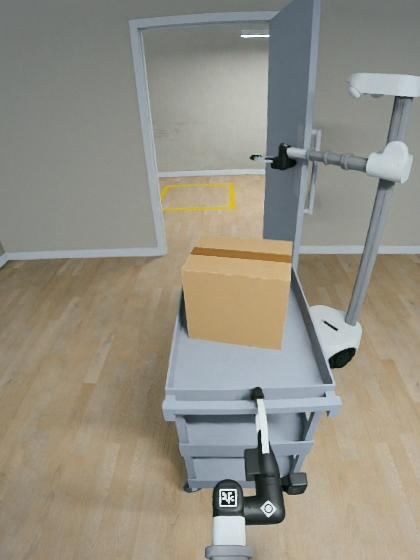

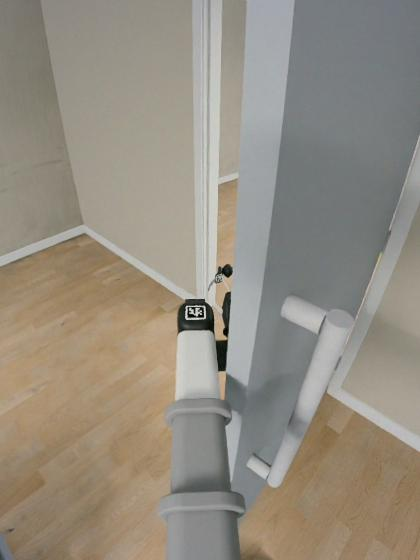

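Emit:
move --r2 '{"joints":{"lift_m":1.05},"pace":"slow"}' --r1 '{"base":{"translate_m":0.35},"contact_limits":{"translate_m":0.7}}' --blocking false --cameras '[]'

Emit:
wait --seconds 4 --cameras '[]'

Emit:
wait --seconds 2 --cameras '["r1_head_camera"]'

Scene clock: 823.47 s.
move: r1 moving; r2 moving
r1.base_odometry: x=-1.140 y=-2.358 heading=+1.601
r1.turned_by_wheels: -0.001
r1.turned_by_imu: -0.001
r1.base_tilt: forward=-1.6 right=+1.3
r1.lidar_m: 0.49 2.87 2.59 2.49 2.58 3.15 3.03 3.14 2.33 2.23 2.34 0.56
r1.base_status: translate_m moving
r1.joint_positions: lift_m=+0.671 arm_m=+0.120 wrist_yaw_rad=-0.004 wrist_pitch_rad=-0.003 wrist_roll_rad=+1.568 gripper_m=-0.029
r1.joint_status: not commanded
r1.measured_speeds: translate_m=+0.120 strafe_m=-0.002 rotate_rad=-0.009 lift_m=+0.000 arm_m=+0.000 wrist_yaw_rad=-0.064 wrist_pitch_rad=+0.000 wrist_roll_rad=+0.000
r1.motor_effort: lift_m=+21(21) arm_m=+4(4) wheel_0=+8(12) wheel_1=+5(8) wheel_2=-13(13)
r1.servo_current: wrist_yaw_rad=52(78) wrist_pitch_rad=46(46) wrist_roll_rad=59(59) gripper_m=46(52)
r1.contact_limits: arm_m 0.1; translate_m 0.7
r1.hand_pose: x=+0.5789 y=-0.0884 z=+0.8500 quat_wxyz=(+0.708, +0.706, -0.002, +0.000) (m; r1's base frame)
r1.wrist_depth_mm: - 1182 - 239 239 1255 976 / - - - 236 236 1808 - / - - 1464 233 233 809 - / - 436 436 231 232 - - / - 445 445 227 229 - - / - 452 187 180 226 - - / - 157 466 167 224 - -
r2.base_odometry: x=-3.336 y=+0.110 heading=-2.268
r2.turned_by_wheels: +0.000
r2.turned_by_imu: +0.000
r2.base_tilt: forward=-0.6 right=+0.1
r2.lidar_m: 0.32 2.72 0.56 0.48 0.74 3.10 1.84 1.60 1.60 1.46 1.27 0.35
r2.base_status: not commanded
r2.joint_positions: lift_m=+0.975 arm_m=+0.280 wrist_yaw_rad=+0.003 wrist_pitch_rad=+0.001 wrist_roll_rad=-0.002 gripper_m=-0.029
r2.joint_status: lift_m moving
r2.measured_speeds: translate_m=+0.000 strafe_m=+0.000 rotate_rad=+0.000 lift_m=+0.097 arm_m=+0.000 wrist_yaw_rad=+0.000 wrist_pitch_rad=+0.000 wrist_roll_rad=+0.000
r2.motor_effort: lift_m=+24(27) arm_m=-9(9) wheel_0=+6(6) wheel_1=+2(2) wheel_2=+8(8)
r2.servo_current: wrist_yaw_rad=46(52) wrist_pitch_rad=39(46) wrist_roll_rad=52(52) gripper_m=117(117)
r2.contact_limits: strafe_m 0.95
r2.hand_pose: x=+0.7399 y=-0.0865 z=+1.1528 quat_wxyz=(+1.000, -0.001, +0.001, +0.002) (m; r2's base frame)
r2.wrist_depth_mm: - - - - - - - / - - - 1366 - - - / - - - 1308 - - - / - - - 1336 - - - / - - - 1308 - - - / - - 185 198 178 - - / - - - - - - -
pictures: none
No camera images: "cameras" was empty.

Scene clock: 824.67 s.
earlier move: r1 moving; r2 done
r1.base_odometry: x=-1.148 y=-2.094 heading=+1.601
r1.turned_by_wheels: +0.000
r1.turned_by_imu: -0.002
r1.base_tilt: forward=-1.6 right=+1.3
r1.lidar_m: 0.51 2.61 2.57 2.49 2.60 3.39 3.31 3.16 2.32 2.24 2.29 0.51
r1.base_status: translate_m moving
r1.joint_positions: lift_m=+0.671 arm_m=+0.120 wrist_yaw_rad=-0.010 wrist_pitch_rad=-0.003 wrist_roll_rad=+1.568 gripper_m=-0.029
r1.joint_status: not commanded
r1.measured_speeds: translate_m=+0.172 strafe_m=+0.000 rotate_rad=+0.003 lift_m=+0.000 arm_m=+0.000 wrist_yaw_rad=+0.000 wrist_pitch_rad=+0.000 wrist_roll_rad=+0.000
r1.motor_effort: lift_m=+21(21) arm_m=+0(4) wheel_0=-2(12) wheel_1=+1(8) wheel_2=-3(22)
r1.servo_current: wrist_yaw_rad=59(85) wrist_pitch_rad=46(52) wrist_roll_rad=65(65) gripper_m=52(52)
r1.contact_limits: arm_m 0.1; translate_m 0.7
r1.hand_pose: x=+0.5784 y=-0.0903 z=+0.8500 quat_wxyz=(+0.708, +0.706, -0.005, -0.002) (m; r1's base frame)
r1.wrist_depth_mm: - - - 219 218 1808 960 / - - - 221 221 1756 - / - 424 421 223 223 - - / - 442 436 224 224 - - / - 455 455 225 227 - - / - 480 186 182 228 - - / - 156 492 169 230 - -
r2.base_odometry: x=-3.336 y=+0.110 heading=-2.268
r2.turned_by_wheels: +0.000
r2.turned_by_imu: +0.000
r2.base_tilt: forward=-0.6 right=+0.1
r2.lidar_m: 0.29 2.74 0.25 0.31 0.67 3.10 1.82 1.57 1.63 1.48 1.27 0.35
r2.base_status: not commanded
r2.joint_positions: lift_m=+1.050 arm_m=+0.280 wrist_yaw_rad=+0.003 wrist_pitch_rad=+0.001 wrist_roll_rad=-0.002 gripper_m=-0.029
r2.joint_status: all done
r2.measured_speeds: all 0
r2.motor_effort: lift_m=+23(29) arm_m=-9(9) wheel_0=+5(6) wheel_1=+2(3) wheel_2=+7(8)
r2.servo_current: wrist_yaw_rad=39(59) wrist_pitch_rad=39(46) wrist_roll_rad=52(59) gripper_m=111(117)
r2.contact_limits: strafe_m 0.95
r2.hand_pose: x=+0.7399 y=-0.0865 z=+1.2275 quat_wxyz=(+1.000, -0.001, +0.001, +0.002) (m; r2's base frame)
r2.wrist_depth_mm: - - - - - - - / - - - 1308 - - - / - - - 1336 - - - / - - - 1336 - - - / - - - 1281 - - - / - - 186 200 179 - - / - - - - - - -
wait: 1.20 of 4 s (r2 has come to rest)
pictures: none
No camera images: "cameras" was empty.

Scene clock: 825.63 s.
earlier move: r1 done
r1.base_odometry: x=-1.149 y=-2.039 heading=+1.601
r1.turned_by_wheels: +0.000
r1.turned_by_imu: +0.000
r1.base_tilt: forward=-1.6 right=+1.3
r1.lidar_m: 0.52 2.57 2.58 2.49 2.60 3.43 3.38 3.15 2.36 2.22 2.31 0.53
r1.base_status: done
r1.joint_positions: lift_m=+0.671 arm_m=+0.120 wrist_yaw_rad=-0.010 wrist_pitch_rad=-0.003 wrist_roll_rad=+1.568 gripper_m=-0.029
r1.joint_status: not commanded
r1.measured_speeds: all 0
r1.motor_effort: lift_m=+21(21) arm_m=+4(4) wheel_0=-3(12) wheel_1=+1(8) wheel_2=-1(22)
r1.servo_current: wrist_yaw_rad=65(85) wrist_pitch_rad=39(52) wrist_roll_rad=46(65) gripper_m=52(52)
r1.contact_limits: arm_m 0.1; translate_m 0.7
r1.hand_pose: x=+0.5784 y=-0.0903 z=+0.8500 quat_wxyz=(+0.708, +0.706, -0.005, -0.002) (m; r1's base frame)
r1.wrist_depth_mm: - - - 213 213 1661 - / - - - 215 217 - - / - 424 418 220 220 - - / - 442 436 223 223 - - / - 462 455 224 226 - - / - - 187 181 228 1921 - / - 156 508 159 233 - -
r2.base_odometry: x=-3.336 y=+0.110 heading=-2.268
r2.turned_by_wheels: +0.000
r2.turned_by_imu: +0.000
r2.base_tilt: forward=-0.7 right=+0.0
r2.lidar_m: 0.33 0.38 0.25 0.29 0.69 3.12 1.85 1.58 1.60 1.50 1.28 0.35
r2.base_status: not commanded
r2.joint_positions: lift_m=+1.050 arm_m=+0.280 wrist_yaw_rad=+0.003 wrist_pitch_rad=+0.001 wrist_roll_rad=-0.002 gripper_m=-0.029
r2.joint_status: all done
r2.measured_speeds: all 0
r2.motor_effort: lift_m=+23(29) arm_m=-9(9) wheel_0=+6(6) wheel_1=+2(3) wheel_2=+7(8)
r2.servo_current: wrist_yaw_rad=39(59) wrist_pitch_rad=39(46) wrist_roll_rad=46(59) gripper_m=104(117)
r2.contact_limits: strafe_m 0.95
r2.hand_pose: x=+0.7399 y=-0.0865 z=+1.2275 quat_wxyz=(+1.000, -0.001, +0.001, +0.002) (m; r2's base frame)
r2.wrist_depth_mm: - - - - - - - / - - - 1336 - - - / - - - 1366 - - - / - - - 1366 - - - / - - - 1308 - - - / - - 185 199 179 - - / - - - - - - -
wait: 0.97 of 2 s (r1 has come to rest)
pictures: r1_head_camera
Images, in order (width x height): r1_head_camera 420x560.

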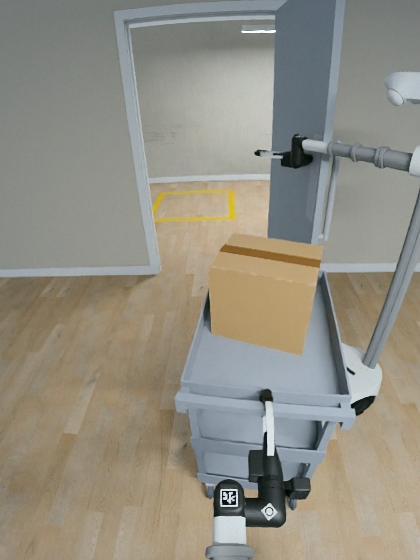

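Emit:
move --r1 '{"base":{"translate_m":-0.5,"strafe_m":-0.14},"contact_limits":{"translate_m":0.7}}' --blocking false --cameras '[]'

Emit:
wait --seconds 5 --cameras '["r1_head_camera"]'

Scene clock: 843.53 s.
move: r1 moving
r1.base_odometry: x=-1.140 y=-2.070 heading=+1.601
r1.turned_by_wheels: +0.000
r1.turned_by_imu: -0.002
r1.base_tilt: forward=-1.6 right=+1.3
r1.lidar_m: 0.52 2.55 2.56 2.49 2.59 3.43 3.37 3.15 2.31 2.22 2.31 0.52
r1.base_status: translate_m moving; strafe_m moving
r1.joint_positions: lift_m=+0.671 arm_m=+0.120 wrist_yaw_rad=-0.003 wrist_pitch_rad=-0.003 wrist_roll_rad=+1.568 gripper_m=-0.029
r1.joint_status: not commanded
r1.measured_speeds: translate_m=-0.121 strafe_m=-0.034 rotate_rad=-0.002 lift_m=+0.000 arm_m=+0.000 wrist_yaw_rad=+0.000 wrist_pitch_rad=+0.000 wrist_roll_rad=+0.000
r1.motor_effort: lift_m=+21(21) arm_m=-4(4) wheel_0=-8(12) wheel_1=-8(13) wheel_2=+10(12)
r1.servo_current: wrist_yaw_rad=59(65) wrist_pitch_rad=46(52) wrist_roll_rad=46(65) gripper_m=52(52)
r1.contact_limits: arm_m 0.1; translate_m 0.7
r1.hand_pose: x=+0.5791 y=-0.0882 z=+0.8500 quat_wxyz=(+0.708, +0.706, -0.002, +0.000) (m; r1's base frame)
r1.wrist_depth_mm: - - - 213 213 1661 - / - - - 215 216 - - / - 424 421 219 220 - - / - 442 439 221 223 - - / - 462 459 225 227 - - / - - 187 182 229 1863 - / - 156 504 157 234 1499 -
r2: as last shown
r2.turned_by_imu: +0.003
r2.base_tilt: forward=-0.6 right=+0.1
r2.lidar_m: 0.33 0.52 0.25 0.30 0.68 3.11 1.83 1.58 1.60 1.48 1.27 0.35
r2.motor_effort: lift_m=+23(23) arm_m=-9(9) wheel_0=+6(6) wheel_1=+2(3) wheel_2=+7(8)
r2.servo_current: wrist_yaw_rad=46(52) wrist_pitch_rad=39(46) wrist_roll_rad=39(52) gripper_m=111(111)
r2.contact_limits: strafe_m 0.95
r2.wrist_depth_mm: - - - - - - - / - - - 1336 - - - / - - - 1366 - - - / - - - 1336 - - - / - - - 1308 - - - / - - 185 199 178 - - / - - - - - - -
pictures: none
No camera images: "cameras" was empty.

Scene clock: 846.20 s.
earlier move: r1 done
r1.base_odometry: x=-0.994 y=-2.535 heading=+1.600
r1.turned_by_wheels: -0.001
r1.turned_by_imu: -0.002
r1.base_tilt: forward=-1.5 right=+1.3
r1.lidar_m: 0.45 3.04 2.72 2.63 2.73 2.94 2.87 2.95 2.17 2.08 2.17 0.56
r1.base_status: done
r1.joint_positions: lift_m=+0.671 arm_m=+0.120 wrist_yaw_rad=-0.003 wrist_pitch_rad=-0.003 wrist_roll_rad=+1.568 gripper_m=-0.029
r1.joint_status: not commanded
r1.measured_speeds: all 0
r1.motor_effort: lift_m=+21(21) arm_m=-4(4) wheel_0=-8(12) wheel_1=-3(13) wheel_2=-2(20)
r1.servo_current: wrist_yaw_rad=59(72) wrist_pitch_rad=39(52) wrist_roll_rad=39(65) gripper_m=52(59)
r1.contact_limits: arm_m 0.1; translate_m 0.7
r1.hand_pose: x=+0.5791 y=-0.0882 z=+0.8500 quat_wxyz=(+0.708, +0.706, -0.002, +0.000) (m; r1's base frame)
r1.wrist_depth_mm: - - - - 277 283 287 / - 1229 - 259 264 1255 1138 / - - - 252 251 1537 - / - - 445 241 245 - - / - 445 445 179 236 - - / - 442 184 182 229 - - / - 156 442 168 217 - -
r2.base_odometry: x=-3.336 y=+0.110 heading=-2.268
r2.turned_by_wheels: +0.000
r2.turned_by_imu: +0.000
r2.base_tilt: forward=-0.6 right=+0.1
r2.lidar_m: 0.33 2.74 3.16 0.55 0.62 3.11 1.83 1.59 1.59 1.46 1.26 0.34
r2.base_status: not commanded
r2.joint_positions: lift_m=+1.050 arm_m=+0.280 wrist_yaw_rad=+0.003 wrist_pitch_rad=+0.001 wrist_roll_rad=-0.002 gripper_m=-0.029
r2.joint_status: not commanded
r2.measured_speeds: all 0
r2.motor_effort: lift_m=+23(23) arm_m=-9(9) wheel_0=+6(7) wheel_1=+2(3) wheel_2=+7(8)
r2.servo_current: wrist_yaw_rad=46(65) wrist_pitch_rad=39(46) wrist_roll_rad=52(59) gripper_m=117(117)
r2.contact_limits: strafe_m 0.95
r2.hand_pose: x=+0.7399 y=-0.0865 z=+1.2275 quat_wxyz=(+1.000, -0.001, +0.001, +0.002) (m; r2's base frame)
r2.wrist_depth_mm: - - - - - - - / - - - 1336 - - - / - - - 1336 - - - / - - - 1336 - - - / - - - 1308 - - - / - - 186 199 179 - - / - - - - - - -
wait: 2.67 of 5 s (r1 has come to rest)
pictures: r1_head_camera
Images, in order (width x height): r1_head_camera 420x560.

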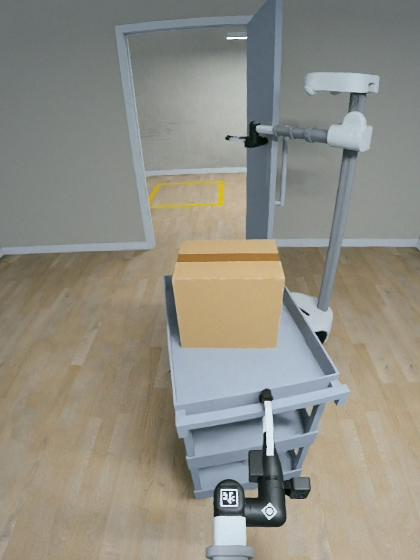

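Emit:
move --r1 '{"base":{"translate_m":0.45,"strafe_m":0.1},"contact_limits":{"translate_m":0.7}}' --blocking false --cameras '[]'

Emit:
wait --seconds 5 --cameras '["r1_head_camera"]'

Scene clock: 867.07 s.
move: r1 moving
r1.base_odometry: x=-1.002 y=-2.503 heading=+1.600
r1.turned_by_wheels: +0.000
r1.turned_by_imu: -0.001
r1.base_tilt: forward=-1.6 right=+1.3
r1.lidar_m: 0.47 3.01 2.74 2.63 2.75 2.96 2.89 2.95 2.18 2.09 2.19 0.54
r1.base_status: translate_m moving; strafe_m moving
r1.joint_positions: lift_m=+0.671 arm_m=+0.120 wrist_yaw_rad=-0.006 wrist_pitch_rad=-0.003 wrist_roll_rad=+1.568 gripper_m=-0.029
r1.joint_status: not commanded
r1.measured_speeds: translate_m=+0.124 strafe_m=+0.027 rotate_rad=+0.000 lift_m=+0.000 arm_m=+0.000 wrist_yaw_rad=+0.000 wrist_pitch_rad=+0.000 wrist_roll_rad=+0.000
r1.motor_effort: lift_m=+21(21) arm_m=+4(4) wheel_0=+4(6) wheel_1=+7(8) wheel_2=-13(18)
r1.servo_current: wrist_yaw_rad=65(65) wrist_pitch_rad=39(52) wrist_roll_rad=46(59) gripper_m=52(52)
r1.contact_limits: arm_m 0.1; translate_m 0.7
r1.hand_pose: x=+0.5787 y=-0.0892 z=+0.8500 quat_wxyz=(+0.708, +0.706, -0.003, -0.001) (m; r1's base frame)
r1.wrist_depth_mm: - - - - 277 279 289 / - 1229 - 258 259 1281 1118 / - - - 249 250 1808 - / - - 442 238 242 - - / - 445 442 177 233 - - / - 442 199 181 227 - - / - 156 442 164 217 - -
r2: as last shown
r2.turned_by_imu: +0.003
r2.base_tilt: forward=-0.6 right=+0.0
r2.lidar_m: 0.33 2.71 3.16 0.52 0.62 3.11 1.83 1.58 1.61 1.48 1.28 0.36
r2.motor_effort: lift_m=+23(23) arm_m=-9(9) wheel_0=+6(6) wheel_1=+2(3) wheel_2=+7(8)
r2.servo_current: wrist_yaw_rad=39(52) wrist_pitch_rad=33(46) wrist_roll_rad=39(59) gripper_m=111(117)
r2.contact_limits: strafe_m 0.95
r2.wrist_depth_mm: - - - - - - - / - - - 1336 - - - / - - - 1336 - - - / - - - 1366 - - - / - - - 1308 - - - / - - 185 199 178 - - / - - - - - - -
pictures: none
No camera images: "cameras" was empty.

Scene clock: 869.57 s.
earlier move: r1 done
r1.base_odometry: x=-1.107 y=-2.088 heading=+1.600
r1.turned_by_wheels: +0.000
r1.turned_by_imu: -0.001
r1.base_tilt: forward=-1.6 right=+1.3
r1.lidar_m: 0.47 2.61 2.63 2.52 2.65 3.39 3.32 3.10 2.27 2.19 2.28 0.54
r1.base_status: done
r1.joint_positions: lift_m=+0.671 arm_m=+0.120 wrist_yaw_rad=-0.003 wrist_pitch_rad=-0.003 wrist_roll_rad=+1.568 gripper_m=-0.029
r1.joint_status: not commanded
r1.measured_speeds: all 0
r1.motor_effort: lift_m=+21(21) arm_m=+4(4) wheel_0=+4(11) wheel_1=+1(11) wheel_2=-2(18)
r1.servo_current: wrist_yaw_rad=46(78) wrist_pitch_rad=39(52) wrist_roll_rad=39(65) gripper_m=46(59)
r1.contact_limits: arm_m 0.1; translate_m 0.7
r1.hand_pose: x=+0.5790 y=-0.0883 z=+0.8500 quat_wxyz=(+0.708, +0.706, -0.002, +0.000) (m; r1's base frame)
r1.wrist_depth_mm: - - - - 281 282 293 / - - - 259 260 1808 991 / - 1255 1281 249 250 - - / - - 445 240 242 - - / - 442 442 178 235 - - / - 442 200 182 226 - - / - 156 439 164 217 - -
r2.base_odometry: x=-3.336 y=+0.110 heading=-2.268
r2.turned_by_wheels: +0.000
r2.turned_by_imu: +0.000
r2.base_tilt: forward=-0.6 right=+0.1
r2.lidar_m: 0.33 0.38 0.39 0.44 0.61 3.09 1.83 1.59 1.60 1.47 1.27 0.33
r2.base_status: not commanded
r2.joint_positions: lift_m=+1.050 arm_m=+0.280 wrist_yaw_rad=+0.003 wrist_pitch_rad=+0.001 wrist_roll_rad=-0.002 gripper_m=-0.029
r2.joint_status: not commanded
r2.measured_speeds: all 0
r2.motor_effort: lift_m=+23(23) arm_m=-9(9) wheel_0=+5(6) wheel_1=+2(3) wheel_2=+7(8)
r2.servo_current: wrist_yaw_rad=46(59) wrist_pitch_rad=39(46) wrist_roll_rad=59(65) gripper_m=111(117)
r2.contact_limits: strafe_m 0.95
r2.hand_pose: x=+0.7399 y=-0.0865 z=+1.2275 quat_wxyz=(+1.000, -0.001, +0.001, +0.002) (m; r2's base frame)
r2.wrist_depth_mm: - - - - - - - / - - - 1336 - - - / - - - 1366 - - - / - - - 1336 - - - / - - - 1308 - - - / - - 185 199 179 - - / - - - - - - -
wait: 2.50 of 5 s (r1 has come to rest)
pictures: r1_head_camera
Images, in order (width x height): r1_head_camera 420x560.

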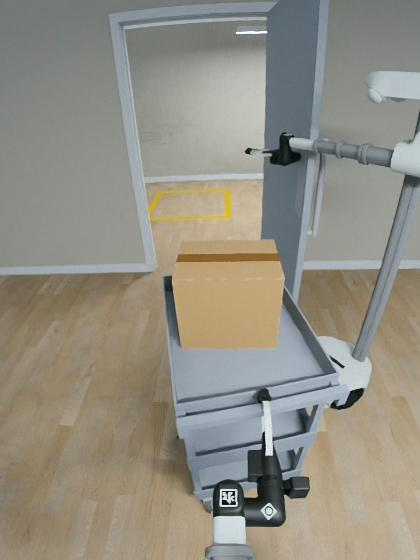

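Emit:
move --r1 '{"base":{"translate_m":0.4,"strafe_m":-0.03},"contact_limits":{"translate_m":0.7}}' --blocking false --cameras '[]'

Emit:
wait --seconds 5 --cameras '["r1_head_camera"]'

Scene clock: 879.87 s.
move: r1 moving
r1.base_odometry: x=-1.106 y=-2.056 heading=+1.601
r1.turned_by_wheels: +0.000
r1.turned_by_imu: +0.000
r1.base_tilt: forward=-1.6 right=+1.3
r1.lidar_m: 0.47 2.55 2.63 2.52 2.63 3.44 3.35 3.09 2.28 2.18 2.27 0.54
r1.base_status: translate_m moving; strafe_m moving
r1.joint_positions: lift_m=+0.671 arm_m=+0.120 wrist_yaw_rad=-0.003 wrist_pitch_rad=-0.003 wrist_roll_rad=+1.568 gripper_m=-0.029
r1.joint_status: not commanded
r1.measured_speeds: translate_m=+0.121 strafe_m=-0.009 rotate_rad=+0.000 lift_m=+0.000 arm_m=+0.000 wrist_yaw_rad=+0.001 wrist_pitch_rad=+0.000 wrist_roll_rad=+0.000
r1.motor_effort: lift_m=+21(21) arm_m=+4(4) wheel_0=+9(10) wheel_1=+5(7) wheel_2=-13(17)
r1.servo_current: wrist_yaw_rad=52(59) wrist_pitch_rad=46(52) wrist_roll_rad=52(59) gripper_m=46(52)
r1.contact_limits: arm_m 0.1; translate_m 0.7
r1.hand_pose: x=+0.5790 y=-0.0883 z=+0.8500 quat_wxyz=(+0.708, +0.706, -0.002, +0.000) (m; r1's base frame)
r1.wrist_depth_mm: - - - - 281 283 290 / - - - 257 260 1921 991 / - - - 250 251 - - / - - 1255 239 243 - - / - 445 442 177 235 - - / - 439 198 180 227 - - / - 156 436 165 216 - -
r2: as last shown
r2.base_tilt: forward=-0.6 right=+0.0
r2.lidar_m: 0.31 0.40 0.40 0.43 0.64 3.15 1.85 1.59 1.59 1.48 1.25 0.35
r2.motor_effort: lift_m=+23(23) arm_m=-9(9) wheel_0=+6(6) wheel_1=+2(2) wheel_2=+7(7)
r2.servo_current: wrist_yaw_rad=46(52) wrist_pitch_rad=39(39) wrist_roll_rad=59(59) gripper_m=104(117)
r2.contact_limits: strafe_m 0.95
r2.wrist_depth_mm: - - - - - - - / - - - 1366 - - - / - - - 1336 - - - / - - - 1366 - - - / - - - 1336 - - - / - - 185 198 178 - - / - - - - - - -
pictures: none
No camera images: "cameras" was empty.

Scene clock: 882.20 s.
earlier move: r1 done
r1.base_odometry: x=-1.090 y=-1.687 heading=+1.601
r1.turned_by_wheels: +0.001
r1.turned_by_imu: +0.002
r1.base_tilt: forward=-1.6 right=+1.3
r1.lidar_m: 0.43 0.43 2.64 2.55 2.67 3.71 3.77 3.06 2.26 2.16 0.90 0.55
r1.base_status: done
r1.joint_positions: lift_m=+0.671 arm_m=+0.120 wrist_yaw_rad=+0.002 wrist_pitch_rad=-0.004 wrist_roll_rad=+1.568 gripper_m=-0.029
r1.joint_status: not commanded
r1.measured_speeds: all 0
r1.motor_effort: lift_m=+21(21) arm_m=-3(4) wheel_0=+5(14) wheel_1=+3(10) wheel_2=+4(17)
r1.servo_current: wrist_yaw_rad=33(72) wrist_pitch_rad=39(52) wrist_roll_rad=65(65) gripper_m=52(59)
r1.contact_limits: arm_m 0.1; translate_m 0.7
r1.hand_pose: x=+0.5795 y=-0.0869 z=+0.8500 quat_wxyz=(+0.708, +0.706, -0.001, +0.002) (m; r1's base frame)
r1.wrist_depth_mm: 615 788 - - 319 1499 1205 / 683 831 778 - 307 315 314 / 750 866 - - 276 1756 1281 / 1756 - - 254 257 - - / 1756 - 449 236 242 - - / 1708 439 204 183 227 - - / 1756 149 415 159 209 - -
r2.base_odometry: x=-3.336 y=+0.110 heading=-2.268
r2.turned_by_wheels: +0.000
r2.turned_by_imu: +0.000
r2.base_tilt: forward=-0.6 right=+0.0
r2.lidar_m: 0.29 0.36 0.32 0.36 0.84 3.10 1.85 1.61 1.61 1.49 1.27 0.33
r2.base_status: not commanded
r2.joint_positions: lift_m=+1.050 arm_m=+0.280 wrist_yaw_rad=+0.003 wrist_pitch_rad=+0.001 wrist_roll_rad=-0.002 gripper_m=-0.029
r2.joint_status: not commanded
r2.measured_speeds: all 0
r2.motor_effort: lift_m=+23(23) arm_m=-9(9) wheel_0=+6(6) wheel_1=+3(3) wheel_2=+7(8)
r2.servo_current: wrist_yaw_rad=52(59) wrist_pitch_rad=46(46) wrist_roll_rad=46(59) gripper_m=111(117)
r2.contact_limits: strafe_m 0.95
r2.hand_pose: x=+0.7399 y=-0.0865 z=+1.2275 quat_wxyz=(+1.000, -0.001, +0.001, +0.002) (m; r2's base frame)
r2.wrist_depth_mm: - - - - - - - / - - - 1336 - - - / - - - 1366 - - - / - - - 1336 - - - / - - - 1308 - - - / - - 186 200 179 - - / - - - - - - -
wait: 2.33 of 5 s (r1 has come to rest)
pictures: r1_head_camera
Images, in order (width x height): r1_head_camera 420x560.

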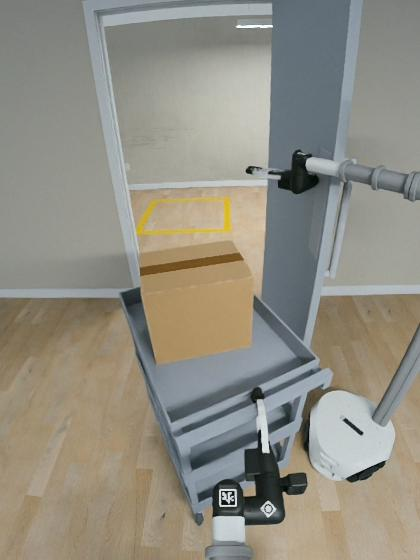

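Emit:
move --r1 '{"base":{"translate_m":-0.12,"strafe_m":0.19},"contact_limits":{"translate_m":0.7}}' --blocking false --cameras '[]'

Emit:
wait --seconds 5 --cameras '["r1_head_camera"]'

Scene clock: 896.93 s.
move: r1 moving
r1.base_odometry: x=-1.116 y=-1.704 heading=+1.601
r1.turned_by_wheels: +0.000
r1.turned_by_imu: +0.000
r1.base_tilt: forward=-1.6 right=+1.3
r1.lidar_m: 0.42 0.53 2.62 2.52 2.64 3.69 3.76 3.08 2.29 2.18 0.92 0.58
r1.base_status: translate_m moving; strafe_m moving
r1.joint_positions: lift_m=+0.671 arm_m=+0.120 wrist_yaw_rad=+0.002 wrist_pitch_rad=-0.004 wrist_roll_rad=+1.568 gripper_m=-0.029
r1.joint_status: not commanded
r1.measured_speeds: translate_m=-0.066 strafe_m=+0.102 rotate_rad=+0.006 lift_m=+0.000 arm_m=+0.000 wrist_yaw_rad=-0.007 wrist_pitch_rad=+0.000 wrist_roll_rad=+0.000
r1.motor_effort: lift_m=+21(21) arm_m=-4(4) wheel_0=-13(14) wheel_1=+5(7) wheel_2=+7(10)
r1.servo_current: wrist_yaw_rad=39(59) wrist_pitch_rad=46(46) wrist_roll_rad=52(59) gripper_m=52(52)
r1.contact_limits: arm_m 0.1; translate_m 0.7
r1.hand_pose: x=+0.5794 y=-0.0869 z=+0.8500 quat_wxyz=(+0.708, +0.706, -0.001, +0.002) (m; r1's base frame)
r1.wrist_depth_mm: 627 - - - 319 1708 1281 / 683 831 831 - 315 322 324 / - 842 - - 281 - - / 1708 - - 256 260 1808 - / 1756 - 449 239 239 - - / 1808 439 206 182 226 - - / 1756 149 415 158 208 - -
r2: as last shown
r2.base_tilt: forward=-0.7 right=+0.0
r2.lidar_m: 0.34 0.39 0.32 0.35 0.90 3.10 1.81 1.60 1.61 1.47 1.27 0.35
r2.motor_effort: lift_m=+23(23) arm_m=-9(9) wheel_0=+6(7) wheel_1=+2(2) wheel_2=+7(8)
r2.servo_current: wrist_yaw_rad=39(52) wrist_pitch_rad=46(46) wrist_roll_rad=52(59) gripper_m=104(117)
r2.contact_limits: strafe_m 0.95
r2.wrist_depth_mm: - - - - - - - / - - - 1366 - - - / - - - 1366 - - - / - - - 1336 - - - / - - - 1308 - - - / - - 186 199 179 - - / - - - - - - -
pictures: none
No camera images: "cameras" was empty.

Scene clock: 898.63 s.
earlier move: r1 done
r1.base_odometry: x=-1.276 y=-1.812 heading=+1.602
r1.turned_by_wheels: +0.000
r1.turned_by_imu: +0.000
r1.base_tilt: forward=-1.6 right=+1.3
r1.lidar_m: 0.50 2.31 2.47 2.35 2.48 3.43 3.64 3.32 2.46 2.35 1.04 0.56
r1.base_status: done
r1.joint_positions: lift_m=+0.671 arm_m=+0.120 wrist_yaw_rad=+0.003 wrist_pitch_rad=-0.004 wrist_roll_rad=+1.568 gripper_m=-0.029
r1.joint_status: not commanded
r1.measured_speeds: all 0
r1.motor_effort: lift_m=+21(21) arm_m=-4(4) wheel_0=-2(20) wheel_1=+0(7) wheel_2=+6(10)
r1.servo_current: wrist_yaw_rad=46(72) wrist_pitch_rad=46(52) wrist_roll_rad=33(72) gripper_m=39(52)
r1.contact_limits: arm_m 0.1; translate_m 0.7
r1.hand_pose: x=+0.5795 y=-0.0866 z=+0.8500 quat_wxyz=(+0.708, +0.706, +0.000, +0.002) (m; r1's base frame)
r1.wrist_depth_mm: - 931 931 249 250 - - / - 960 - 245 245 - - / 1863 - - 240 240 - - / 1863 449 445 236 236 - - / 1863 455 452 232 233 - - / 1863 462 187 183 229 - - / - 141 466 158 223 - -
r2.base_odometry: x=-3.336 y=+0.110 heading=-2.268
r2.turned_by_wheels: +0.000
r2.turned_by_imu: +0.000
r2.base_tilt: forward=-0.6 right=+0.1
r2.lidar_m: 0.31 0.48 0.45 0.54 4.54 3.09 1.85 1.59 1.60 1.48 1.28 0.34
r2.base_status: not commanded
r2.joint_positions: lift_m=+1.050 arm_m=+0.280 wrist_yaw_rad=+0.003 wrist_pitch_rad=+0.001 wrist_roll_rad=-0.002 gripper_m=-0.029
r2.joint_status: not commanded
r2.measured_speeds: all 0
r2.motor_effort: lift_m=+23(23) arm_m=-9(9) wheel_0=+6(7) wheel_1=+2(3) wheel_2=+7(8)
r2.servo_current: wrist_yaw_rad=46(59) wrist_pitch_rad=46(46) wrist_roll_rad=46(59) gripper_m=104(117)
r2.contact_limits: strafe_m 0.95
r2.hand_pose: x=+0.7399 y=-0.0865 z=+1.2275 quat_wxyz=(+1.000, -0.001, +0.001, +0.002) (m; r2's base frame)
r2.wrist_depth_mm: - - - - - - - / - - - 1308 - - - / - - - 1366 - - - / - - - 1366 - - - / - - - 1308 - - - / - - 185 199 178 - - / - - - - - - -
wait: 1.70 of 5 s (r1 has come to rest)
pictures: r1_head_camera
Images, in order (width x height): r1_head_camera 420x560.

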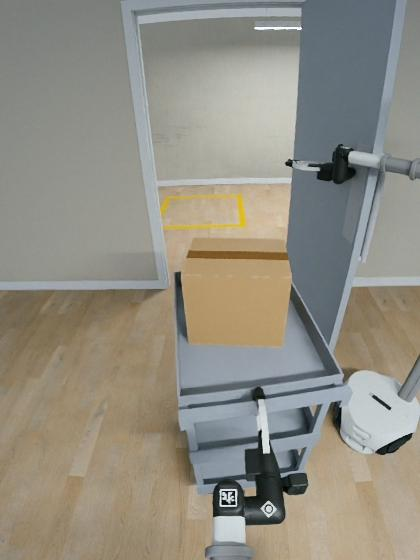

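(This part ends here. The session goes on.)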